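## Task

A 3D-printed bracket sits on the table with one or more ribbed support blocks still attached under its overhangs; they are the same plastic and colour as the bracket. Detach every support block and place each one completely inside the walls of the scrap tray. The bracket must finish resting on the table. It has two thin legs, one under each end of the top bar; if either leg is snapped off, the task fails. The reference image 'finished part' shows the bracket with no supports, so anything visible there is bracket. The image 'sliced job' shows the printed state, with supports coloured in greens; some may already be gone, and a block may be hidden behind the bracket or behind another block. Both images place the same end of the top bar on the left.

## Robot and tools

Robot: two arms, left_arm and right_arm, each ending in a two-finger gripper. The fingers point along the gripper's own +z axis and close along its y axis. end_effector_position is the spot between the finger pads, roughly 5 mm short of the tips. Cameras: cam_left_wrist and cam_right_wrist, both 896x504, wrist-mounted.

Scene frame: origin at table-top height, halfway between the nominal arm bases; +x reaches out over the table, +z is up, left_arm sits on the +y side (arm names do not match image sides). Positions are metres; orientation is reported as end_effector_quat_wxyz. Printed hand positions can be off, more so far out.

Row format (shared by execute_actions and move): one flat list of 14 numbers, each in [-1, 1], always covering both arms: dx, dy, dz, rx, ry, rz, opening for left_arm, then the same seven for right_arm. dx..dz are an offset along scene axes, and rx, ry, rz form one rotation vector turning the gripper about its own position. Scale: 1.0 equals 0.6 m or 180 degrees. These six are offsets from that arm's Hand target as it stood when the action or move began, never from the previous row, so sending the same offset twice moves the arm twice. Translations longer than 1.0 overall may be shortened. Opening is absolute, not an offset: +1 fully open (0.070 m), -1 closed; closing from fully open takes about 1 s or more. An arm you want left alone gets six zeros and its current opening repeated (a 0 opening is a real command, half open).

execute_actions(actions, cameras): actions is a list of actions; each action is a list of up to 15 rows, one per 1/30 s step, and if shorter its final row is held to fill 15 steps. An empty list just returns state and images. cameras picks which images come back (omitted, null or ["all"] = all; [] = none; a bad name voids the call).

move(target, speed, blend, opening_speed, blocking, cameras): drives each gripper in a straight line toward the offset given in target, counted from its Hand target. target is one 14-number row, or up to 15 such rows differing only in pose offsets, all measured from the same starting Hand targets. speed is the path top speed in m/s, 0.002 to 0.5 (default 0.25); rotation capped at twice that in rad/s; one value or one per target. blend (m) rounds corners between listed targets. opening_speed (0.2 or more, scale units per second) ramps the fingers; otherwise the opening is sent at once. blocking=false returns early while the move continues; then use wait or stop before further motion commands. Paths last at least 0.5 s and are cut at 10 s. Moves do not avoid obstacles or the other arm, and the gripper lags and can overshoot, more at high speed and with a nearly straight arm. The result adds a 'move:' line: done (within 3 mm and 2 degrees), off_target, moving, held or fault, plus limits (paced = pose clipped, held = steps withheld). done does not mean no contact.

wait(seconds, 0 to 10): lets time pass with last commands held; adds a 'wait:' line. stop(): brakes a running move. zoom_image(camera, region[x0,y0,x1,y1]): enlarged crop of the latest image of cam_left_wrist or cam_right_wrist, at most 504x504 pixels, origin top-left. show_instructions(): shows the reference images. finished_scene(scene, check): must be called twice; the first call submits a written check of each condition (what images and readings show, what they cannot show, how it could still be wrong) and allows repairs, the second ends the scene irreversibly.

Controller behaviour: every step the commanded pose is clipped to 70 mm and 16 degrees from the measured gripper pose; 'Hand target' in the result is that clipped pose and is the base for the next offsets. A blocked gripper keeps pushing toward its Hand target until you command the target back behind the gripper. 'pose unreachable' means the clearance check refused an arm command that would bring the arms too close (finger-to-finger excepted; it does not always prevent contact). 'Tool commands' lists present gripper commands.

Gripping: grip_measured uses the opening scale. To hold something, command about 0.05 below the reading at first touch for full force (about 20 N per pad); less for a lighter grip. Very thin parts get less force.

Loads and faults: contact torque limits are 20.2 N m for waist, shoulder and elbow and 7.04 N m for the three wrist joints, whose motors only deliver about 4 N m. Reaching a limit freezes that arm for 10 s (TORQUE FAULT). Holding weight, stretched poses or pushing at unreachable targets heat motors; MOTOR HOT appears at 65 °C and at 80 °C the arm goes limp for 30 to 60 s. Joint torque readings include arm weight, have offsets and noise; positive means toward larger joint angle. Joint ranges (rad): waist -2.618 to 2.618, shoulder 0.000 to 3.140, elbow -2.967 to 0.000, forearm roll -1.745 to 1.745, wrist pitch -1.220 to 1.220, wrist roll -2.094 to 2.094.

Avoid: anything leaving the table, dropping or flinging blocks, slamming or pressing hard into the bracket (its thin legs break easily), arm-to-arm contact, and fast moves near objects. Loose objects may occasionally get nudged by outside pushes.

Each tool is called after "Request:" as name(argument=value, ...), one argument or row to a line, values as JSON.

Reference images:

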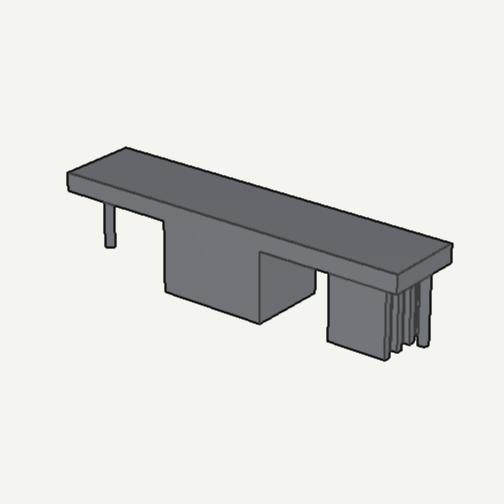

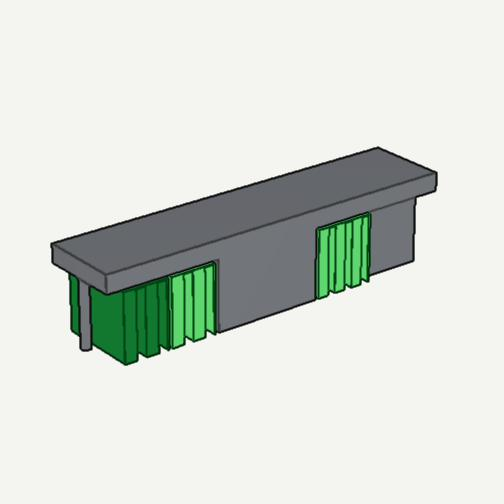

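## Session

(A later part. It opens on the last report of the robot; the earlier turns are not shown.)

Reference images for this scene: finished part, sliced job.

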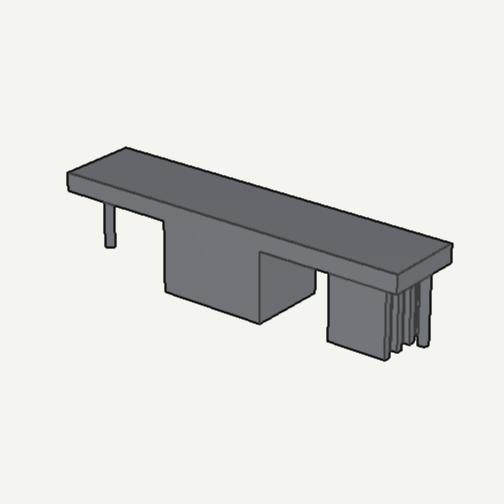

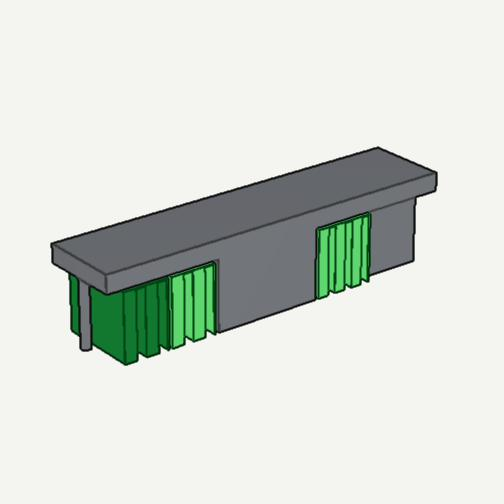

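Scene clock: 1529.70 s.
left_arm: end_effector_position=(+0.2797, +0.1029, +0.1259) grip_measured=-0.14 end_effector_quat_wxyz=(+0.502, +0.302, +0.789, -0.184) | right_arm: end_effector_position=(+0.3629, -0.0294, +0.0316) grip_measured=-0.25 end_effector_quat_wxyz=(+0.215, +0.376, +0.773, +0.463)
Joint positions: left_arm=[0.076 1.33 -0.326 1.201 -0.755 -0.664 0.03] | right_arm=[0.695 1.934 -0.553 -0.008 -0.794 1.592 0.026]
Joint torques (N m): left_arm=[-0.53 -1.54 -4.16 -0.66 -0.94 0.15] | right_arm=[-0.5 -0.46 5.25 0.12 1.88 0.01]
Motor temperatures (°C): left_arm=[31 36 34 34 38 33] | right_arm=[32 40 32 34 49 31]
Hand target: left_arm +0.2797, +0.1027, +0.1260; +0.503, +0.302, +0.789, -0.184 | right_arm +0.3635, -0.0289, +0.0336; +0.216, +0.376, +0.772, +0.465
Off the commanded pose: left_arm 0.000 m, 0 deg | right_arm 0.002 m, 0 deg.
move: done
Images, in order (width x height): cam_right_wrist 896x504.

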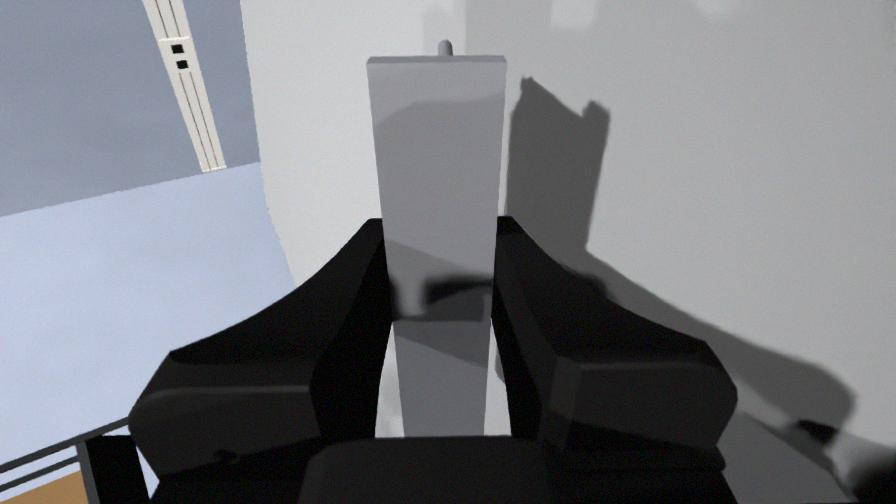

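Request:
move(
  target=[0, 0, 0, 0, 0, 0, -0.143, -0.0, -0.0, 0.003, 0, 0, 0, -0.05],
  speed=0.01,
  opening_speed=0.3,
  cameras=["cam_left_wrist"],
)

Request:
move(
  target=[0, 0, 0, 0, 0, 0, -0.143, -0.0197, -0.0154, 0.0, 0, 0, 0, -0.05],
  speed=0.04,
  cameras=["cam_right_wrist", "cam_left_wrist"],
)

Scene clock: 1548.83 s.
left_arm: end_effector_position=(+0.2797, +0.1029, +0.1259) grip_measured=-0.14 end_effector_quat_wxyz=(+0.502, +0.302, +0.789, -0.184) | right_arm: end_effector_position=(+0.3636, -0.0289, +0.0354) grip_measured=-0.05 end_effector_quat_wxyz=(+0.216, +0.376, +0.772, +0.465)
Joint positions: left_arm=[0.076 1.33 -0.326 1.201 -0.755 -0.664 0.03] | right_arm=[0.695 1.923 -0.554 -0.008 -0.787 1.592 0.033]
Joint torques (N m): left_arm=[-0.5 -1.55 -4.2 -0.65 -0.93 0.13] | right_arm=[0.65 -7.9 -2.75 -0.07 -0.59 0.05]
Motor temperatures (°C): left_arm=[31 35 34 34 38 33] | right_arm=[32 39 32 34 45 31]
Hand target: left_arm +0.2797, +0.1027, +0.1260; +0.503, +0.302, +0.789, -0.184 | right_arm +0.3635, -0.0289, +0.0355; +0.216, +0.376, +0.772, +0.465
Off the commanded pose: left_arm 0.000 m, 0 deg | right_arm 0.000 m, 0 deg.
move: done
Images, in order (width x height): cam_left_wrist 896x504.

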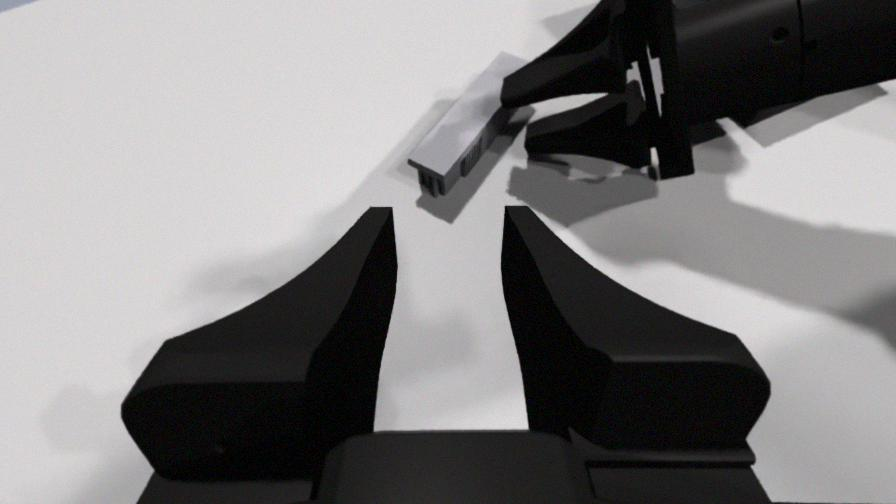

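Scene clock: 1549.57 s.
left_arm: end_effector_position=(+0.2797, +0.1029, +0.1259) grip_measured=-0.14 end_effector_quat_wxyz=(+0.502, +0.302, +0.789, -0.184) | right_arm: end_effector_position=(+0.3516, -0.0384, +0.0354) grip_measured=-0.05 end_effector_quat_wxyz=(+0.215, +0.376, +0.772, +0.465)
Joint positions: left_arm=[0.076 1.33 -0.326 1.201 -0.755 -0.664 0.03] | right_arm=[0.696 1.897 -0.492 -0.006 -0.823 1.592 0.033]
Joint torques (N m): left_arm=[-0.51 -1.58 -4.2 -0.64 -0.93 0.13] | right_arm=[0.67 -7.56 -2.34 0.12 -0.65 -0.09]
Motor temperatures (°C): left_arm=[31 35 34 34 38 33] | right_arm=[32 39 32 34 45 31]
Hand target: left_arm +0.2797, +0.1027, +0.1260; +0.503, +0.302, +0.789, -0.184 | right_arm +0.3516, -0.0380, +0.0355; +0.215, +0.376, +0.772, +0.465
Off the commanded pose: left_arm 0.000 m, 0 deg | right_arm 0.000 m, 0 deg.
move: done

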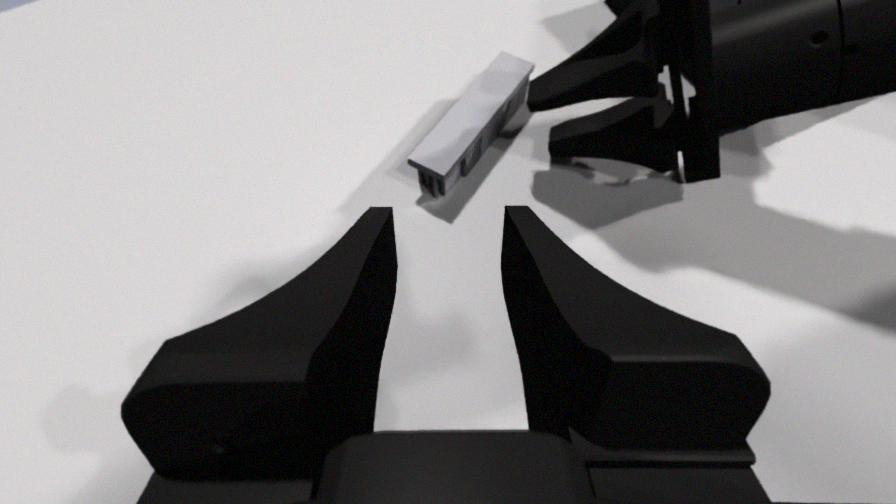

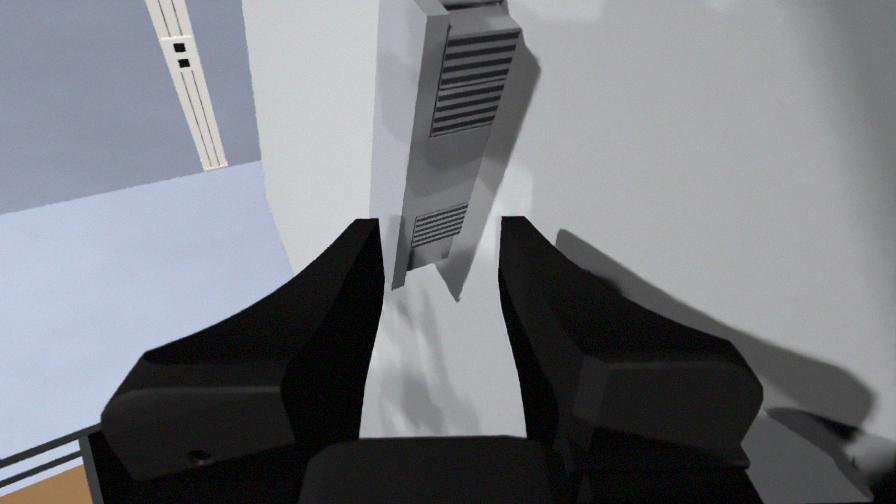

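Request:
move(
  target=[0, 0, 0, 0, 0, 0, -0.143, -0.06, -0.047, 0.08, -0.1026, 0.1313, 0, 0.2],
  speed=0.15,
  cameras=["cam_right_wrist", "cam_left_wrist"],
)

Request:
zoom_image(
  camera="cam_left_wrist",
  region=[380, 20, 580, 220],
)

Scene clock: 1566.13 s.
left_arm: end_effector_position=(+0.2797, +0.1029, +0.1259) grip_measured=-0.14 end_effector_quat_wxyz=(+0.502, +0.302, +0.789, -0.184) | right_arm: end_effector_position=(+0.3169, -0.0677, +0.0851) grip_measured=+0.20 end_effector_quat_wxyz=(+0.115, +0.426, +0.863, +0.248)
Joint positions: left_arm=[0.076 1.33 -0.326 1.201 -0.755 -0.664 0.03] | right_arm=[0.697 1.542 -0.812 -0.005 0.375 1.6 0.042]
Joint torques (N m): left_arm=[-0.49 -1.57 -4.22 -0.64 -0.92 0.13] | right_arm=[-0.9 -6.13 -3.29 -0.26 -0.56 0.1]
Motor temperatures (°C): left_arm=[31 35 34 34 38 33] | right_arm=[32 38 32 34 42 31]
Hand target: left_arm +0.2797, +0.1027, +0.1260; +0.503, +0.302, +0.789, -0.184 | right_arm +0.3168, -0.0678, +0.0848; +0.115, +0.426, +0.863, +0.247
Off the commanded pose: left_arm 0.000 m, 0 deg | right_arm 0.003 m, 1 deg.
move: done

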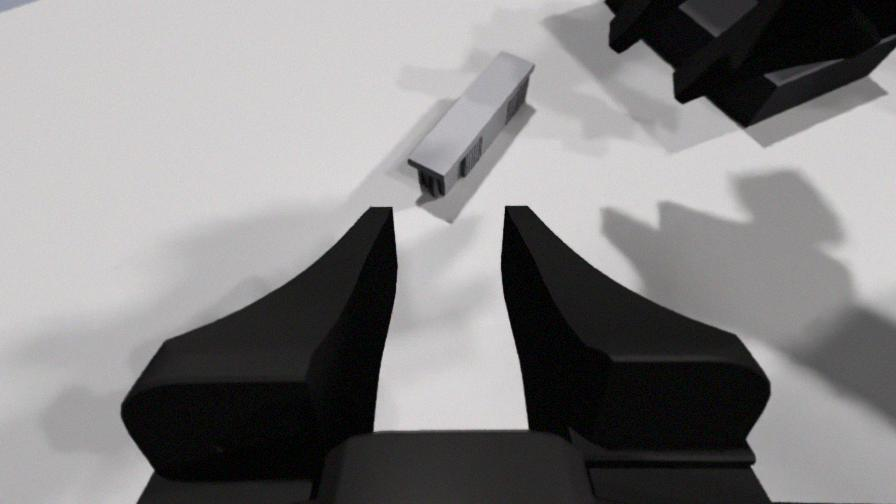

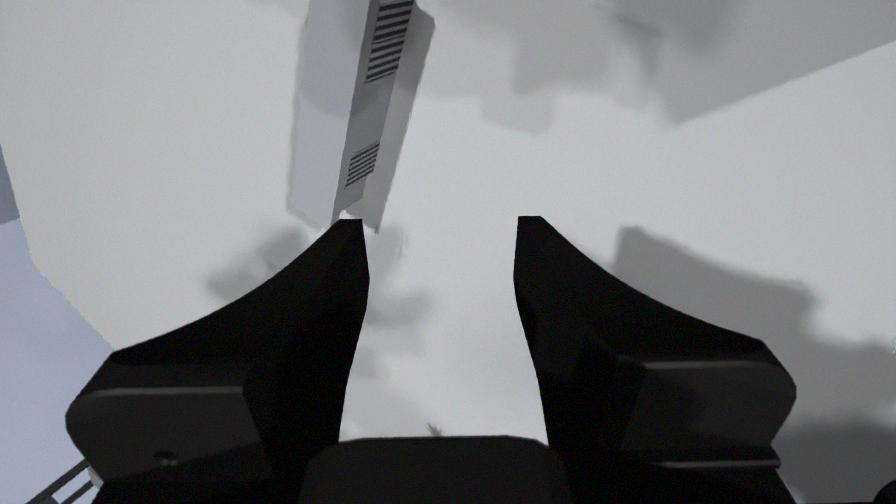

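Scaled by 2.520 from the camera's 896x504 image, which has a finer 1280x720 frame.

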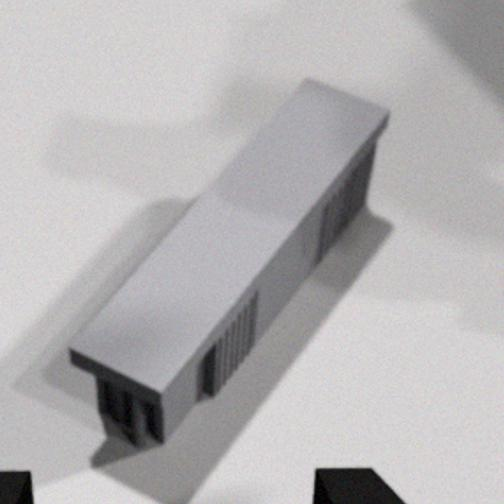

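Request:
zoom_image(
  camera="cam_left_wrist",
  region=[405, 120, 505, 220],
)

Request:
zoom_image(
  camera="cam_right_wrist",
  region=[270, 0, 470, 240],
)

Scaled by 5.040 from the camera's 896x504 image, which has a finer 1280x720 frame.

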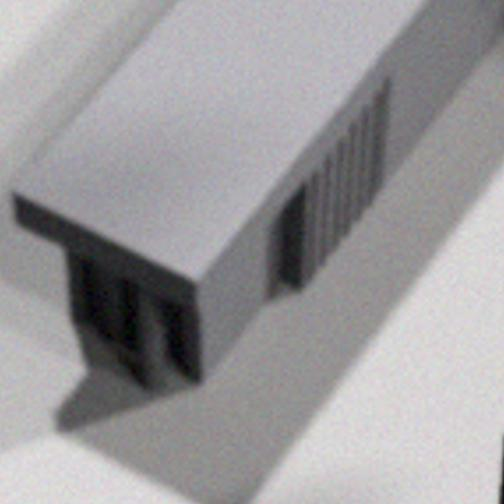

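Scaled by 2.100 from the camera's 896x504 image, which has a finer 1280x720 frame.

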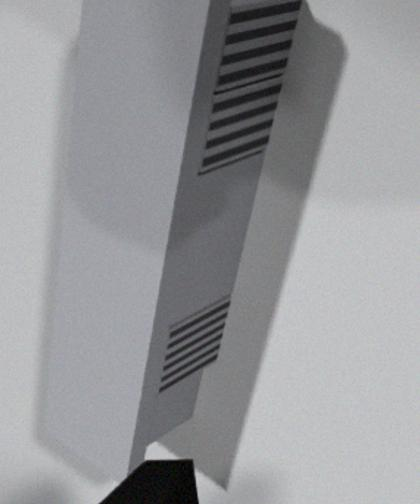

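Request:
move(
  target=[0, 0, 0, 0, 0, 0, -0.143, 0.1343, 0.0777, -0.0163, -0.0591, 0.1053, -0.1104, 0.6],
  speed=0.15,
  cameras=["cam_right_wrist"],
)

Scene clock: 1722.33 s.
left_arm: end_effector_position=(+0.2797, +0.1029, +0.1259) grip_measured=-0.14 end_effector_quat_wxyz=(+0.502, +0.302, +0.789, -0.184) | right_arm: end_effector_position=(+0.3974, -0.0221, +0.0739) grip_measured=+0.60 end_effector_quat_wxyz=(+0.055, +0.591, +0.802, +0.070)
Joint positions: left_arm=[0.076 1.33 -0.326 1.201 -0.755 -0.664 0.03] | right_arm=[0.697 2.08 -1.671 -0.079 1.087 1.981 0.056]
Joint torques (N m): left_arm=[-0.47 -1.58 -4.25 -0.62 -0.92 0.12] | right_arm=[-0.73 -10.57 -3.06 -0.02 -0.25 0.02]
Motor temperatures (°C): left_arm=[31 35 34 34 38 33] | right_arm=[32 35 32 34 38 31]
Hand target: left_arm +0.2797, +0.1027, +0.1260; +0.503, +0.302, +0.789, -0.184 | right_arm +0.3974, -0.0224, +0.0740; +0.055, +0.591, +0.802, +0.070
Off the commanded pose: left_arm 0.000 m, 0 deg | right_arm 0.001 m, 0 deg.
move: done
Images, in order (width x height): cam_right_wrist 896x504.

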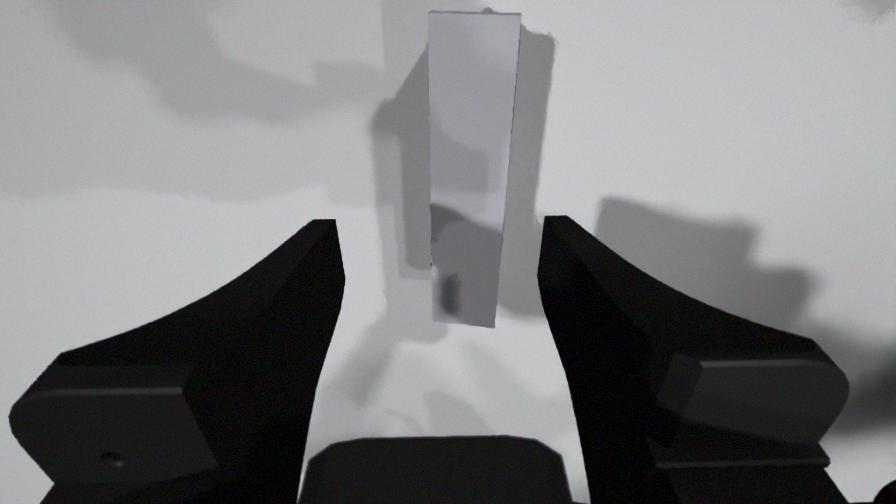

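Request:
move(
  target=[0,0,0,0,0,0,-0.143, 0,0,-0.0832,0,0,0,0.6],
  speed=0.12,
  cameras=["cam_right_wrist"],
)

Scene clock: 1819.77 s.
left_arm: end_effector_position=(+0.2797, +0.1029, +0.1259) grip_measured=-0.14 end_effector_quat_wxyz=(+0.502, +0.302, +0.789, -0.184) | right_arm: end_effector_position=(+0.3967, -0.0223, +0.0226) grip_measured=+0.60 end_effector_quat_wxyz=(+0.054, +0.591, +0.802, +0.069)
Joint positions: left_arm=[0.076 1.33 -0.326 1.201 -0.755 -0.664 0.03] | right_arm=[0.697 2.14 -1.56 -0.087 0.919 1.996 0.056]
Joint torques (N m): left_arm=[-0.45 -1.6 -4.27 -0.61 -0.91 0.12] | right_arm=[0.49 -11.1 -4.48 -0.33 -0.04 0.09]
Motor temperatures (°C): left_arm=[31 35 34 34 38 33] | right_arm=[32 43 32 34 36 31]
Hand target: left_arm +0.2797, +0.1027, +0.1260; +0.503, +0.302, +0.789, -0.184 | right_arm +0.3971, -0.0219, +0.0239; +0.054, +0.591, +0.802, +0.070
Off the commanded pose: left_arm 0.000 m, 0 deg | right_arm 0.002 m, 0 deg.
move: done
Images, in order (width x height): cam_right_wrist 896x504.

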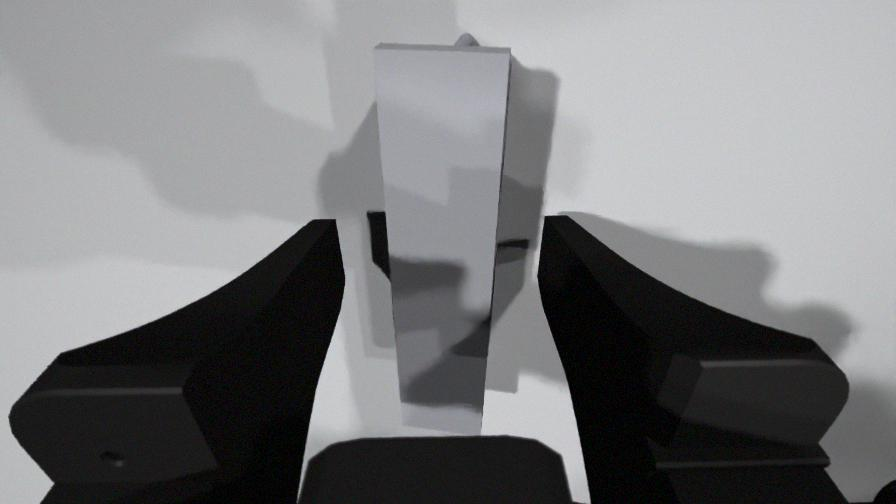

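Request:
zoom_image(
  camera="cam_right_wrist",
  region=[360, 10, 540, 112],
)

Scaled by 2.800 from the camera's 896x504 image, which has a finer 1280x720 frame.

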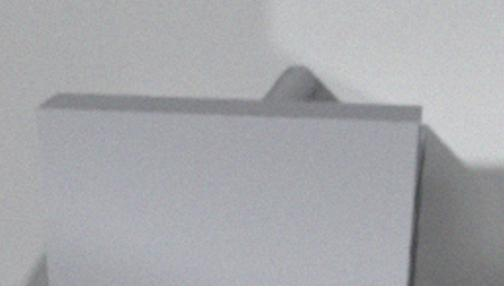

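Request:
move(
  target=[0,0,0,0,0,0,-0.143, -0.0349,-0.0257,0,0,0,0,0.6],
  speed=0.04,
  cameras=["cam_right_wrist"],
)

Scene clock: 1844.00 s.
left_arm: end_effector_position=(+0.2797, +0.1029, +0.1259) grip_measured=-0.14 end_effector_quat_wxyz=(+0.502, +0.302, +0.789, -0.184) | right_arm: end_effector_position=(+0.3761, -0.0375, +0.0240) grip_measured=+0.60 end_effector_quat_wxyz=(+0.054, +0.590, +0.802, +0.070)
Joint positions: left_arm=[0.076 1.33 -0.326 1.201 -0.755 -0.664 0.03] | right_arm=[0.7 2.052 -1.412 -0.092 0.857 2.006 0.056]
Joint torques (N m): left_arm=[-0.42 -1.61 -4.3 -0.6 -0.9 0.11] | right_arm=[0.63 -9.72 -3.99 -0.33 -0.15 0.1]
Motor temperatures (°C): left_arm=[31 35 34 34 38 33] | right_arm=[32 43 32 34 36 31]
Hand target: left_arm +0.2797, +0.1027, +0.1260; +0.503, +0.302, +0.789, -0.184 | right_arm +0.3763, -0.0372, +0.0241; +0.054, +0.590, +0.802, +0.070
Off the commanded pose: left_arm 0.000 m, 0 deg | right_arm 0.000 m, 0 deg.
move: done
Images, in order (width x height): cam_right_wrist 896x504.

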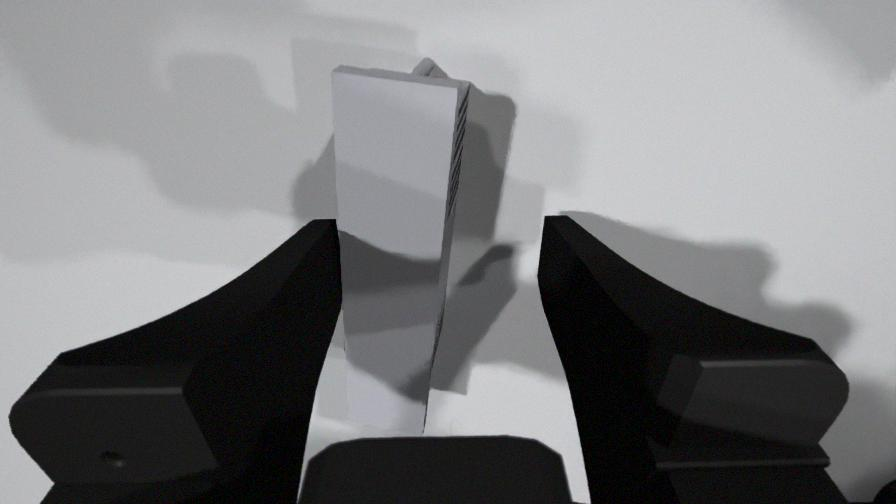

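Request:
move(
  target=[0,0,0,0,0,0,-0.143, -0.0604,-0.0445,0,0,0,0,0.6],
  speed=0.06,
  cameras=["cam_right_wrist"],
)

Scene clock: 1855.43 s.
left_arm: end_effector_position=(+0.2797, +0.1029, +0.1259) grip_measured=-0.14 end_effector_quat_wxyz=(+0.502, +0.302, +0.789, -0.184) | right_arm: end_effector_position=(+0.3399, -0.0642, +0.0243) grip_measured=+0.60 end_effector_quat_wxyz=(+0.054, +0.590, +0.802, +0.070)
Joint positions: left_arm=[0.076 1.33 -0.326 1.201 -0.755 -0.664 0.03] | right_arm=[0.705 1.915 -1.182 -0.1 0.766 2.024 0.056]
Joint torques (N m): left_arm=[-0.42 -1.63 -4.35 -0.58 -0.89 0.11] | right_arm=[0.62 -8.3 -3.84 -0.32 -0.17 0.09]
Motor temperatures (°C): left_arm=[31 35 34 34 38 33] | right_arm=[32 42 32 34 36 31]
Hand target: left_arm +0.2797, +0.1027, +0.1260; +0.503, +0.302, +0.789, -0.184 | right_arm +0.3403, -0.0638, +0.0244; +0.054, +0.590, +0.803, +0.070
Off the commanded pose: left_arm 0.000 m, 0 deg | right_arm 0.000 m, 0 deg.
move: done
Images, in order (width x height): cam_right_wrist 896x504.

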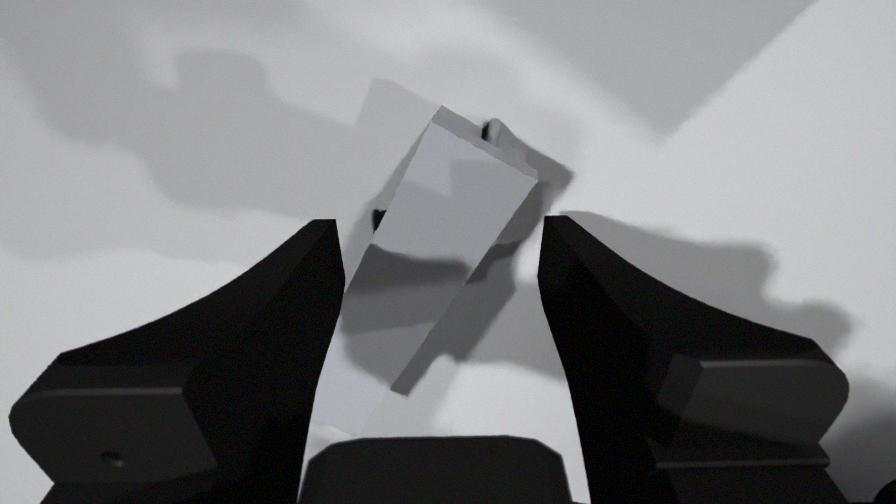

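Request:
move(
  target=[
    [0,0,0,0,0,0,-0.143, 0,0,0.0677,0,0,0,0.6],
    [0,0,0,0,0,0,-0.143, 0.0178,0.0297,0.0677,-0.0771,-0.0031,0.8451,0.6],
  ],
  speed=[0.15,0.5],
  cameras=["cam_right_wrist"],
)

Scene clock: 1971.37 s.
left_arm: end_effector_position=(+0.2797, +0.1029, +0.1259) grip_measured=-0.14 end_effector_quat_wxyz=(+0.502, +0.302, +0.789, -0.184) | right_arm: end_effector_position=(+0.3511, -0.0470, +0.0647) grip_measured=+0.60 end_effector_quat_wxyz=(-0.001, -0.642, +0.767, -0.002)
Joint positions: left_arm=[0.076 1.33 -0.326 1.201 -0.755 -0.664 0.03] | right_arm=[0.684 2.031 -1.564 -0.004 1.193 -0.726 0.056]
Joint torques (N m): left_arm=[-0.39 -1.65 -4.38 -0.56 -0.88 0.1] | right_arm=[0.1 -8.78 -4.22 0.19 0.03 0.13]
Motor temperatures (°C): left_arm=[31 35 34 34 37 33] | right_arm=[32 38 32 34 36 31]
Hand target: left_arm +0.2797, +0.1027, +0.1260; +0.503, +0.302, +0.789, -0.184 | right_arm +0.3511, -0.0469, +0.0648; -0.001, -0.642, +0.767, -0.001
Off the commanded pose: left_arm 0.000 m, 0 deg | right_arm 0.001 m, 0 deg.
move: done
Images, in order (width x height): cam_right_wrist 896x504.

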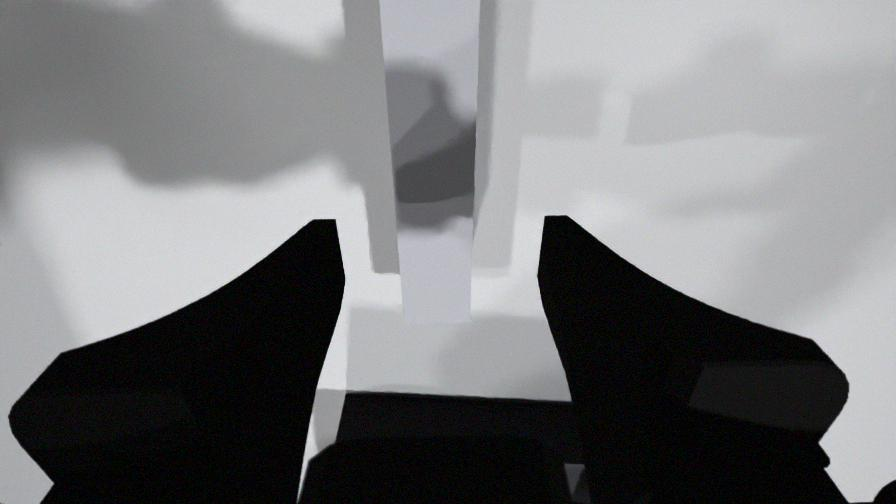

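Request:
move(
  target=[0,0,0,0,0,0,-0.143, 0.0005,0.0025,-0.0647,0,0,0,0.6],
  speed=0.12,
  cameras=[],
)

Request:
move(
  target=[0,0,0,0,0,0,-0.143, 0,0,0,0,0,0,-0.33],
  opening_speed=1.0,
  cameras=["cam_right_wrist"],
)

Scene clock: 1979.63 s.
left_arm: end_effector_position=(+0.2797, +0.1029, +0.1259) grip_measured=-0.14 end_effector_quat_wxyz=(+0.502, +0.302, +0.789, -0.184) | right_arm: end_effector_position=(+0.3509, -0.0454, +0.0249) grip_measured=+0.60 end_effector_quat_wxyz=(-0.002, -0.642, +0.766, -0.001)
Joint positions: left_arm=[0.076 1.33 -0.326 1.201 -0.755 -0.664 0.03] | right_arm=[0.687 2.086 -1.489 -0.003 1.065 -0.724 0.056]
Joint torques (N m): left_arm=[-0.37 -1.66 -4.41 -0.55 -0.88 0.1] | right_arm=[0.72 -10.08 -4.09 0.2 0.08 0.12]
Motor temperatures (°C): left_arm=[31 35 34 34 37 33] | right_arm=[32 39 32 34 36 31]
Hand target: left_arm +0.2797, +0.1027, +0.1260; +0.503, +0.302, +0.789, -0.184 | right_arm +0.3511, -0.0449, +0.0258; -0.001, -0.642, +0.766, -0.001
Off the commanded pose: left_arm 0.000 m, 0 deg | right_arm 0.001 m, 0 deg.
move: done
No camera images: "cameras" was empty.

Scene clock: 1980.77 s.
left_arm: end_effector_position=(+0.2797, +0.1029, +0.1259) grip_measured=-0.14 end_effector_quat_wxyz=(+0.502, +0.302, +0.789, -0.184) | right_arm: end_effector_position=(+0.3511, -0.0453, +0.0255) grip_measured=-0.25 end_effector_quat_wxyz=(-0.001, -0.642, +0.766, -0.001)
Joint positions: left_arm=[0.076 1.33 -0.326 1.201 -0.755 -0.664 0.03] | right_arm=[0.687 2.085 -1.49 -0.003 1.066 -0.724 0.026]
Joint torques (N m): left_arm=[-0.36 -1.67 -4.4 -0.54 -0.88 0.09] | right_arm=[0.64 -10.74 -4.27 0.12 0.06 0.11]
Motor temperatures (°C): left_arm=[31 35 34 34 37 33] | right_arm=[32 39 32 34 36 31]
Hand target: left_arm +0.2797, +0.1027, +0.1260; +0.503, +0.302, +0.789, -0.184 | right_arm +0.3511, -0.0449, +0.0258; -0.001, -0.642, +0.766, -0.001
Off the commanded pose: left_arm 0.000 m, 0 deg | right_arm 0.000 m, 0 deg.
move: done
Images, in order (width x height): cam_right_wrist 896x504.

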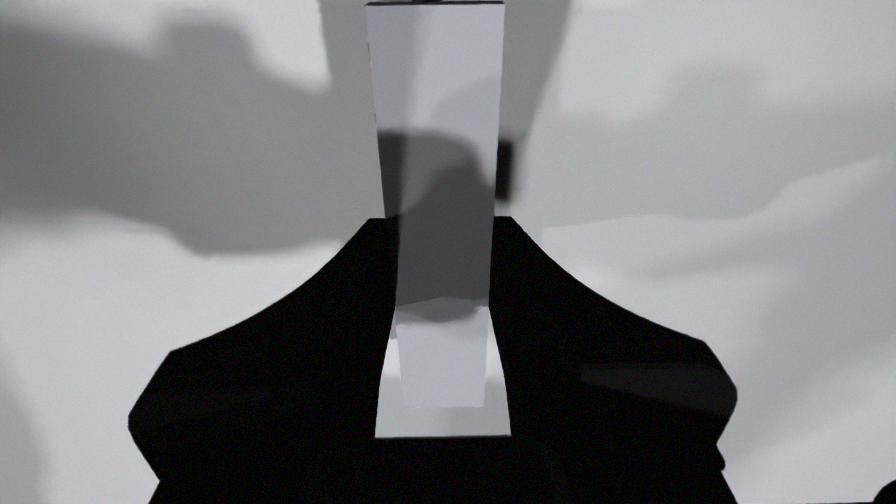

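Request:
move(
  target=[
    [0,0,0,0,0,0,-0.143, 0,0,0.035,0,0,0,-0.33],
    [0,0,0,0,0,0,-0.143, 0,0,0.045,0,0,0.2667,-0.33],
    [0,0,0,0,0,0,-0.143, 0.0131,0.0103,0.0903,0.0747,-0.2991,0.2460,-0.33],
  ],
  speed=[0.08,0.25,0.25],
  cameras=["cam_right_wrist"],
)

Scene clock: 2005.40 s.
left_arm: end_effector_position=(+0.2797, +0.1029, +0.1259) grip_measured=-0.14 end_effector_quat_wxyz=(+0.502, +0.302, +0.789, -0.184) | right_arm: end_effector_position=(+0.3583, -0.0366, +0.0812) grip_measured=-0.25 end_effector_quat_wxyz=(-0.411, +0.800, -0.391, +0.194)
Joint positions: left_arm=[0.076 1.33 -0.326 1.201 -0.755 -0.664 0.03] | right_arm=[0.691 1.67 -0.647 -0.003 -0.31 -1.555 0.026]
Joint torques (N m): left_arm=[-0.34 -1.68 -4.45 -0.52 -0.87 0.09] | right_arm=[0.11 -5.42 -3.3 -0.13 -0.57 0.17]
Motor temperatures (°C): left_arm=[31 35 34 34 37 33] | right_arm=[32 41 32 34 36 31]
Hand target: left_arm +0.2797, +0.1027, +0.1260; +0.503, +0.302, +0.789, -0.184 | right_arm +0.3581, -0.0365, +0.0807; -0.411, +0.801, -0.391, +0.194
Off the commanded pose: left_arm 0.000 m, 0 deg | right_arm 0.003 m, 1 deg.
move: done
Images, in order (width x height): cam_right_wrist 896x504.

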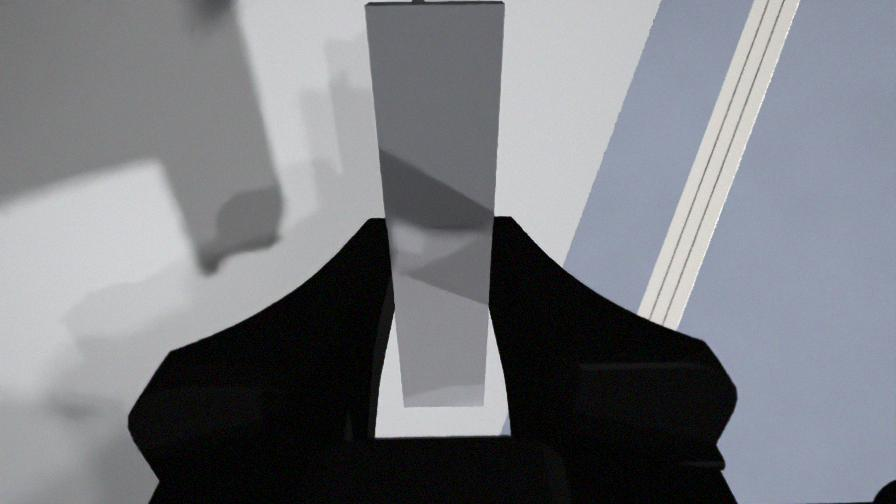

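Request:
move(
  target=[0,0,0,0,0,0,-0.143, 0,0,-0.0595,0,0,0,-0.33],
  speed=0.08,
  cameras=[],
)

Request:
move(
  target=[0,0,0,0,0,0,-0.143, 0,0,-0.0067,0,0,0,-0.33],
  speed=0.03,
  cameras=[],
)

Request:
move(
  target=[0,0,0,0,0,0,-0.143, 0,0,-0.0033,0,0,0,-0.33],
  speed=0.02,
  cameras=[],
)

Request:
move(
  target=[0,0,0,0,0,0,-0.143, 0,0,-0.0033,0,0,0,-0.33],
  speed=0.02,
  cameras=[],
)

Scene clock: 2014.23 s.
left_arm: end_effector_position=(+0.2797, +0.1029, +0.1259) grip_measured=-0.14 end_effector_quat_wxyz=(+0.502, +0.302, +0.789, -0.184) | right_arm: end_effector_position=(+0.3579, -0.0364, +0.0437) grip_measured=-0.25 end_effector_quat_wxyz=(-0.410, +0.801, -0.391, +0.193)
Joint positions: left_arm=[0.076 1.33 -0.326 1.201 -0.755 -0.664 0.03] | right_arm=[0.691 1.801 -0.604 -0.006 -0.48 -1.552 0.026]
Joint torques (N m): left_arm=[-0.33 -1.69 -4.48 -0.51 -0.86 0.08] | right_arm=[-0.8 -7.66 -2.5 -0.13 -0.54 0.17]
Motor temperatures (°C): left_arm=[31 35 34 34 37 33] | right_arm=[32 40 32 34 36 31]
Hand target: left_arm +0.2797, +0.1027, +0.1260; +0.503, +0.302, +0.789, -0.184 | right_arm +0.3580, -0.0363, +0.0445; -0.411, +0.801, -0.391, +0.193
Off the commanded pose: left_arm 0.000 m, 0 deg | right_arm 0.001 m, 0 deg.
move: done
No camera images: "cameras" was empty.

Scene clock: 2014.93 s.
left_arm: end_effector_position=(+0.2797, +0.1029, +0.1259) grip_measured=-0.14 end_effector_quat_wxyz=(+0.502, +0.302, +0.789, -0.184) | right_arm: end_effector_position=(+0.3581, -0.0361, +0.0410) grip_measured=-0.25 end_effector_quat_wxyz=(-0.411, +0.800, -0.391, +0.193)
Joint positions: left_arm=[0.076 1.33 -0.326 1.201 -0.755 -0.664 0.03] | right_arm=[0.691 1.813 -0.601 -0.007 -0.498 -1.552 0.026]
Joint torques (N m): left_arm=[-0.33 -1.7 -4.47 -0.51 -0.86 0.08] | right_arm=[-0.81 -5.83 -1.91 -0.14 -0.75 0.17]
Motor temperatures (°C): left_arm=[31 35 34 34 37 33] | right_arm=[32 40 32 34 36 31]
Hand target: left_arm +0.2797, +0.1027, +0.1260; +0.503, +0.302, +0.789, -0.184 | right_arm +0.3580, -0.0363, +0.0405; -0.411, +0.801, -0.391, +0.193
Off the commanded pose: left_arm 0.000 m, 0 deg | right_arm 0.000 m, 0 deg.
move: done
No camera images: "cameras" was empty.

Scene clock: 2015.63 s.
left_arm: end_effector_position=(+0.2797, +0.1029, +0.1259) grip_measured=-0.14 end_effector_quat_wxyz=(+0.502, +0.302, +0.789, -0.184) | right_arm: end_effector_position=(+0.3580, -0.0361, +0.0388) grip_measured=-0.25 end_effector_quat_wxyz=(-0.411, +0.800, -0.391, +0.193)
Joint positions: left_arm=[0.076 1.33 -0.326 1.201 -0.755 -0.664 0.03] | right_arm=[0.691 1.821 -0.599 -0.007 -0.508 -1.552 0.026]
Joint torques (N m): left_arm=[-0.32 -1.68 -4.48 -0.51 -0.86 0.08] | right_arm=[-0.8 -6.05 -1.95 -0.15 -0.76 0.17]
Motor temperatures (°C): left_arm=[31 35 34 34 37 33] | right_arm=[32 40 32 34 37 31]
Hand target: left_arm +0.2797, +0.1027, +0.1260; +0.503, +0.302, +0.789, -0.184 | right_arm +0.3579, -0.0363, +0.0385; -0.411, +0.801, -0.391, +0.193
Off the commanded pose: left_arm 0.000 m, 0 deg | right_arm 0.000 m, 0 deg.
move: done
No camera images: "cameras" was empty.

Scene clock: 2016.33 s.
left_arm: end_effector_position=(+0.2797, +0.1029, +0.1259) grip_measured=-0.14 end_effector_quat_wxyz=(+0.502, +0.302, +0.789, -0.184) | right_arm: end_effector_position=(+0.3579, -0.0362, +0.0364) grip_measured=-0.25 end_effector_quat_wxyz=(-0.411, +0.801, -0.391, +0.193)
Joint positions: left_arm=[0.076 1.33 -0.326 1.201 -0.755 -0.664 0.03] | right_arm=[0.691 1.829 -0.597 -0.007 -0.516 -1.552 0.026]
Joint torques (N m): left_arm=[-0.32 -1.69 -4.48 -0.51 -0.86 0.08] | right_arm=[-0.8 -6.07 -1.87 -0.14 -0.75 0.17]
Motor temperatures (°C): left_arm=[31 35 34 34 37 33] | right_arm=[32 40 32 34 37 31]
Hand target: left_arm +0.2797, +0.1027, +0.1260; +0.503, +0.302, +0.789, -0.184 | right_arm +0.3579, -0.0363, +0.0365; -0.411, +0.801, -0.391, +0.193
Off the commanded pose: left_arm 0.000 m, 0 deg | right_arm 0.000 m, 0 deg.
move: done
No camera images: "cameras" was empty.

Request:
move(
  target=[0,0,0,0,0,0,-0.143, 0,0,-0.0033,0,0,0,-0.33],
  speed=0.02,
  cameras=[],
)

Request:
move(
  target=[0,0,0,0,0,0,-0.143, 0,0,-0.0033,0,0,0,-0.33],
  speed=0.02,
  cameras=[],
)

Scene clock: 2021.47 s.
left_arm: end_effector_position=(+0.2797, +0.1029, +0.1259) grip_measured=-0.14 end_effector_quat_wxyz=(+0.502, +0.302, +0.789, -0.184) | right_arm: end_effector_position=(+0.3581, -0.0361, +0.0348) grip_measured=-0.25 end_effector_quat_wxyz=(-0.411, +0.800, -0.391, +0.193)
Joint positions: left_arm=[0.076 1.33 -0.326 1.201 -0.755 -0.664 0.03] | right_arm=[0.691 1.837 -0.596 -0.007 -0.526 -1.552 0.026]
Joint torques (N m): left_arm=[-0.32 -1.71 -4.5 -0.5 -0.86 0.08] | right_arm=[-0.8 -6.06 -1.79 -0.15 -0.78 0.17]
Motor temperatures (°C): left_arm=[31 35 34 34 37 33] | right_arm=[32 39 32 34 37 31]
Hand target: left_arm +0.2797, +0.1027, +0.1260; +0.503, +0.302, +0.789, -0.184 | right_arm +0.3579, -0.0363, +0.0345; -0.411, +0.801, -0.391, +0.193
Off the commanded pose: left_arm 0.000 m, 0 deg | right_arm 0.000 m, 0 deg.
move: done
No camera images: "cameras" was empty.

Scene clock: 2022.17 s.
left_arm: end_effector_position=(+0.2797, +0.1029, +0.1259) grip_measured=-0.14 end_effector_quat_wxyz=(+0.502, +0.302, +0.789, -0.184) | right_arm: end_effector_position=(+0.3580, -0.0362, +0.0325) grip_measured=-0.25 end_effector_quat_wxyz=(-0.411, +0.800, -0.391, +0.193)
Joint positions: left_arm=[0.076 1.33 -0.326 1.201 -0.755 -0.664 0.03] | right_arm=[0.691 1.845 -0.594 -0.007 -0.535 -1.552 0.026]
Joint torques (N m): left_arm=[-0.29 -1.7 -4.5 -0.5 -0.86 0.08] | right_arm=[-0.81 -6.17 -1.81 -0.15 -0.75 0.17]
Motor temperatures (°C): left_arm=[31 35 34 34 37 33] | right_arm=[32 39 32 34 37 31]
Hand target: left_arm +0.2797, +0.1027, +0.1260; +0.503, +0.302, +0.789, -0.184 | right_arm +0.3579, -0.0363, +0.0324; -0.411, +0.801, -0.391, +0.193
Off the commanded pose: left_arm 0.000 m, 0 deg | right_arm 0.000 m, 0 deg.
move: done
No camera images: "cameras" was empty.

Request:
move(
  target=[0,0,0,0,0,0,-0.143, 0,0,-0.0033,0,0,0,-0.33],
  speed=0.02,
  cameras=[],
)

Request:
move(
  target=[0,0,0,0,0,0,-0.143, 0,0,-0.0033,0,0,0,-0.33],
  speed=0.02,
  cameras=[],
)

Scene clock: 2026.17 s.
left_arm: end_effector_position=(+0.2797, +0.1029, +0.1259) grip_measured=-0.14 end_effector_quat_wxyz=(+0.502, +0.302, +0.789, -0.184) | right_arm: end_effector_position=(+0.3581, -0.0360, +0.0308) grip_measured=-0.25 end_effector_quat_wxyz=(-0.411, +0.800, -0.391, +0.193)
Joint positions: left_arm=[0.076 1.33 -0.326 1.201 -0.755 -0.664 0.03] | right_arm=[0.691 1.852 -0.593 -0.007 -0.544 -1.552 0.026]
Joint torques (N m): left_arm=[-0.29 -1.71 -4.52 -0.49 -0.85 0.07] | right_arm=[-0.77 -6.08 -1.8 -0.15 -0.78 0.17]
Motor temperatures (°C): left_arm=[31 35 34 34 37 33] | right_arm=[32 39 32 34 37 31]
Hand target: left_arm +0.2797, +0.1027, +0.1260; +0.503, +0.302, +0.789, -0.184 | right_arm +0.3579, -0.0363, +0.0304; -0.411, +0.801, -0.391, +0.193
Off the commanded pose: left_arm 0.000 m, 0 deg | right_arm 0.000 m, 0 deg.
move: done
No camera images: "cameras" was empty.

Scene clock: 2026.87 s.
left_arm: end_effector_position=(+0.2797, +0.1029, +0.1259) grip_measured=-0.14 end_effector_quat_wxyz=(+0.502, +0.302, +0.789, -0.184) | right_arm: end_effector_position=(+0.3579, -0.0361, +0.0285) grip_measured=-0.25 end_effector_quat_wxyz=(-0.411, +0.800, -0.391, +0.193)
Joint positions: left_arm=[0.076 1.33 -0.326 1.201 -0.755 -0.664 0.03] | right_arm=[0.691 1.861 -0.592 -0.007 -0.554 -1.552 0.026]
Joint torques (N m): left_arm=[-0.29 -1.71 -4.54 -0.49 -0.85 0.07] | right_arm=[-0.8 -6.21 -1.74 -0.15 -0.76 0.17]
Motor temperatures (°C): left_arm=[31 35 34 34 37 33] | right_arm=[32 39 32 34 37 31]
Hand target: left_arm +0.2797, +0.1027, +0.1260; +0.503, +0.302, +0.789, -0.184 | right_arm +0.3579, -0.0363, +0.0284; -0.411, +0.801, -0.391, +0.193
Off the commanded pose: left_arm 0.000 m, 0 deg | right_arm 0.000 m, 0 deg.
move: done
No camera images: "cameras" was empty.

Request:
move(
  target=[0,0,0,0,0,0,-0.143, 0,0,-0.0022,0,0,0,-0.33],
  speed=0.02,
  cameras=[],
)

Request:
move(
  target=[0,0,0,0,0,0,-0.143, 0,0,-0.0022,0,0,0,-0.33],
  speed=0.02,
  cameras=[],
)

Scene clock: 2031.77 s.
left_arm: end_effector_position=(+0.2797, +0.1029, +0.1259) grip_measured=-0.14 end_effector_quat_wxyz=(+0.502, +0.302, +0.789, -0.184) | right_arm: end_effector_position=(+0.3582, -0.0359, +0.0278) grip_measured=-0.25 end_effector_quat_wxyz=(-0.412, +0.800, -0.391, +0.193)
Joint positions: left_arm=[0.076 1.33 -0.326 1.201 -0.755 -0.664 0.03] | right_arm=[0.691 1.865 -0.592 -0.007 -0.56 -1.552 0.026]
Joint torques (N m): left_arm=[-0.28 -1.72 -4.55 -0.47 -0.84 0.07] | right_arm=[-0.81 -6.09 -1.85 -0.15 -0.8 0.17]
Motor temperatures (°C): left_arm=[31 35 34 34 37 33] | right_arm=[32 39 32 34 37 31]
Hand target: left_arm +0.2797, +0.1027, +0.1260; +0.503, +0.302, +0.789, -0.184 | right_arm +0.3579, -0.0363, +0.0271; -0.411, +0.801, -0.391, +0.193
Off the commanded pose: left_arm 0.000 m, 0 deg | right_arm 0.001 m, 0 deg.
move: done
No camera images: "cameras" was empty.

Scene clock: 2032.47 s.
left_arm: end_effector_position=(+0.2797, +0.1029, +0.1259) grip_measured=-0.14 end_effector_quat_wxyz=(+0.502, +0.302, +0.789, -0.184) | right_arm: end_effector_position=(+0.3582, -0.0358, +0.0266) grip_measured=-0.25 end_effector_quat_wxyz=(-0.412, +0.800, -0.390, +0.193)
Joint positions: left_arm=[0.076 1.33 -0.326 1.201 -0.755 -0.664 0.03] | right_arm=[0.691 1.871 -0.591 -0.008 -0.567 -1.552 0.026]
Joint torques (N m): left_arm=[-0.27 -1.72 -4.56 -0.47 -0.84 0.07] | right_arm=[-0.76 -5.03 -1.06 -0.03 -0.39 0.19]
Motor temperatures (°C): left_arm=[31 35 34 34 37 33] | right_arm=[32 39 32 34 37 31]
Hand target: left_arm +0.2797, +0.1027, +0.1260; +0.503, +0.302, +0.789, -0.184 | right_arm +0.3579, -0.0362, +0.0258; -0.411, +0.801, -0.391, +0.193
Off the commanded pose: left_arm 0.000 m, 0 deg | right_arm 0.001 m, 0 deg.
move: done
No camera images: "cameras" was empty.

Request:
move(
  target=[0,0,0,0,0,0,-0.143, -0.0028,-0.0021,-0.0015,0.0171,-0.0219,0,-0.33],
  speed=0.04,
  cameras=[],
)

Request:
move(
  target=[0,0,0,0,0,0,-0.143, 0,0,0,0,0,0,-0.16],
  opening_speed=0.3,
  cameras=["cam_right_wrist"],
)

Scene clock: 2049.53 s.
left_arm: end_effector_position=(+0.2797, +0.1029, +0.1259) grip_measured=-0.14 end_effector_quat_wxyz=(+0.502, +0.302, +0.789, -0.184) | right_arm: end_effector_position=(+0.3559, -0.0375, +0.0285) grip_measured=-0.25 end_effector_quat_wxyz=(-0.450, +0.780, -0.381, +0.210)
Joint positions: left_arm=[0.076 1.33 -0.326 1.201 -0.755 -0.664 0.03] | right_arm=[0.691 1.909 -0.525 -0.007 -0.765 -1.552 0.026]
Joint torques (N m): left_arm=[-0.24 -1.75 -4.6 -0.47 -0.84 0.06] | right_arm=[0.41 8.66 -3.87 -0.09 0.32 -0.04]
Motor temperatures (°C): left_arm=[31 35 34 34 37 33] | right_arm=[32 37 31 34 38 31]
Hand target: left_arm +0.2797, +0.1027, +0.1260; +0.503, +0.302, +0.789, -0.184 | right_arm +0.3560, -0.0372, +0.0247; -0.446, +0.782, -0.382, +0.209
Off the commanded pose: left_arm 0.000 m, 0 deg | right_arm 0.004 m, 1 deg.
move: off_target (right_arm)
No camera images: "cameras" was empty.

Scene clock: 2050.30 s.
left_arm: end_effector_position=(+0.2797, +0.1029, +0.1259) grip_measured=-0.14 end_effector_quat_wxyz=(+0.502, +0.302, +0.789, -0.184) | right_arm: end_effector_position=(+0.3559, -0.0375, +0.0282) grip_measured=-0.16 end_effector_quat_wxyz=(-0.449, +0.780, -0.381, +0.210)
Joint positions: left_arm=[0.076 1.33 -0.326 1.201 -0.755 -0.664 0.03] | right_arm=[0.691 1.909 -0.526 -0.007 -0.762 -1.552 0.029]
Joint torques (N m): left_arm=[-0.24 -1.74 -4.59 -0.47 -0.83 0.06] | right_arm=[0.65 8.74 -7.76 -0.19 -0.61 0.02]
Motor temperatures (°C): left_arm=[31 35 34 34 37 33] | right_arm=[32 37 31 34 38 31]
Hand target: left_arm +0.2797, +0.1027, +0.1260; +0.503, +0.302, +0.789, -0.184 | right_arm +0.3560, -0.0372, +0.0247; -0.446, +0.782, -0.382, +0.209
Off the commanded pose: left_arm 0.000 m, 0 deg | right_arm 0.004 m, 0 deg.
move: off_target (right_arm)
Images, in order (width x height): cam_right_wrist 896x504.

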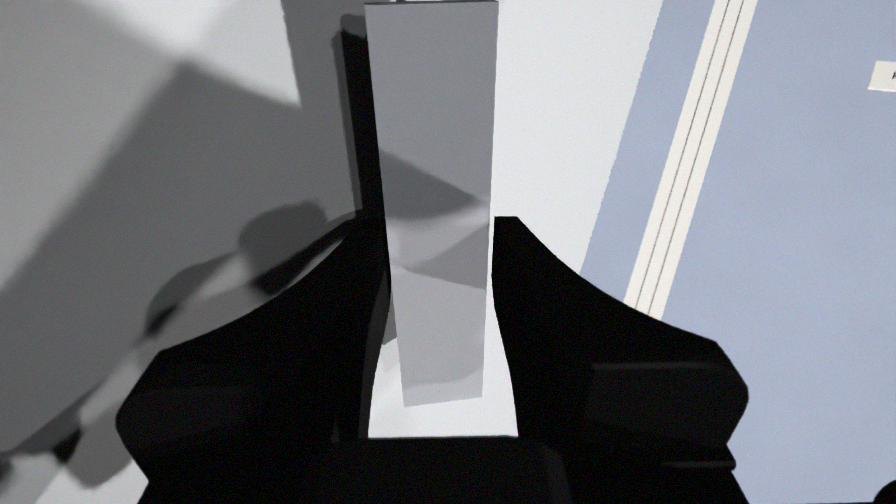

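Request:
move(
  target=[
    [0,0,0,0,0,0,-0.143, 0,0,0.0097,0,0,0,-0.12],
    [0,0,0,0,0,0,-0.143, -0.0289,-0.0222,0.0097,0,0,0,-0.12],
  ],
  speed=[0.04,0.05],
  opening_speed=0.5,
  cameras=["cam_right_wrist"],
)

Scene clock: 2064.10 s.
left_arm: end_effector_position=(+0.2797, +0.1029, +0.1259) grip_measured=-0.14 end_effector_quat_wxyz=(+0.502, +0.302, +0.789, -0.184) | right_arm: end_effector_position=(+0.3364, -0.0523, +0.0266) grip_measured=-0.12 end_effector_quat_wxyz=(-0.441, +0.785, -0.384, +0.206)
Joint positions: left_arm=[0.076 1.33 -0.326 1.201 -0.755 -0.664 0.03] | right_arm=[0.694 1.862 -0.436 -0.004 -0.783 -1.552 0.031]
Joint torques (N m): left_arm=[-0.24 -1.77 -4.62 -0.48 -0.83 0.05] | right_arm=[0.52 -5.03 -0.62 0.21 0.13 -0.06]
Motor temperatures (°C): left_arm=[31 35 34 34 37 33] | right_arm=[32 38 33 34 55 31]
Hand target: left_arm +0.2797, +0.1027, +0.1260; +0.503, +0.302, +0.789, -0.184 | right_arm +0.3386, -0.0504, +0.0306; -0.446, +0.782, -0.382, +0.209
Off the commanded pose: left_arm 0.000 m, 0 deg | right_arm 0.005 m, 1 deg.
move: off_target (right_arm)
Images, in order (width x height): cam_right_wrist 896x504.

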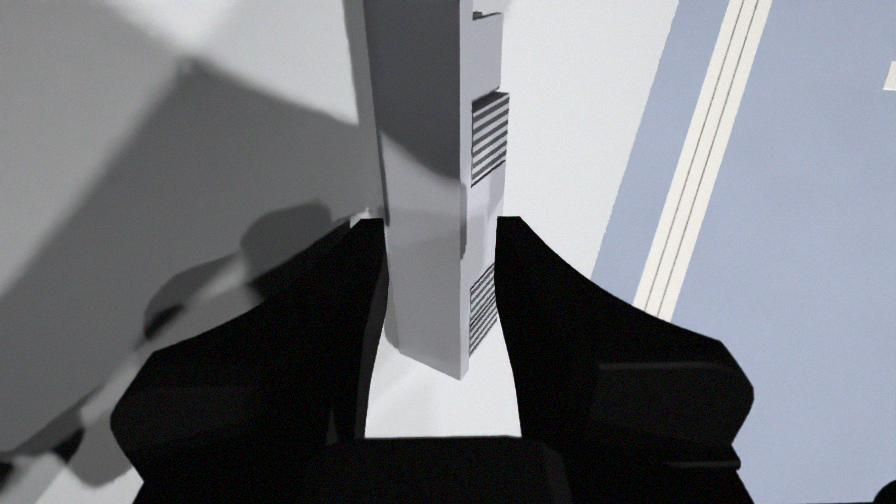

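Request:
move(
  target=[0,0,0,0,0,0,-0.143, -0.0394,-0.0307,0.0033,0,0,0,0.1],
  speed=0.06,
  opening_speed=0.5,
  cameras=["cam_right_wrist"],
)

Scene clock: 2070.50 s.
left_arm: end_effector_position=(+0.2797, +0.1029, +0.1259) grip_measured=-0.14 end_effector_quat_wxyz=(+0.502, +0.302, +0.789, -0.184) | right_arm: end_effector_position=(+0.3146, -0.0691, +0.0325) grip_measured=+0.10 end_effector_quat_wxyz=(-0.446, +0.782, -0.383, +0.208)
Joint positions: left_arm=[0.076 1.33 -0.326 1.201 -0.755 -0.664 0.03] | right_arm=[0.697 1.797 -0.322 0 -0.847 -1.552 0.038]
Joint torques (N m): left_arm=[-0.22 -1.77 -4.65 -0.49 -0.82 0.05] | right_arm=[0.54 -5.93 -2.29 0.17 -0.64 0.07]
Motor temperatures (°C): left_arm=[31 35 34 34 37 33] | right_arm=[32 38 33 34 52 31]
Hand target: left_arm +0.2797, +0.1027, +0.1260; +0.503, +0.302, +0.789, -0.184 | right_arm +0.3148, -0.0685, +0.0327; -0.446, +0.782, -0.382, +0.208
Off the commanded pose: left_arm 0.000 m, 0 deg | right_arm 0.000 m, 0 deg.
move: done
Images, in order (width x height): cam_right_wrist 896x504.

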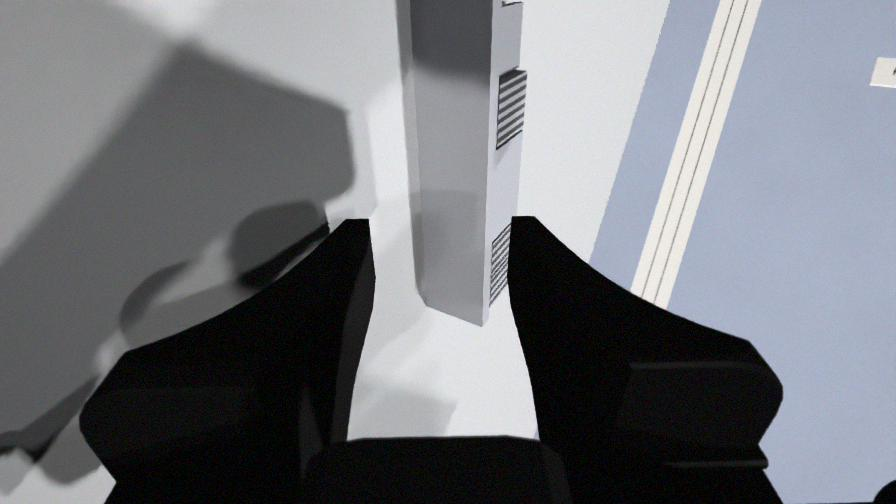

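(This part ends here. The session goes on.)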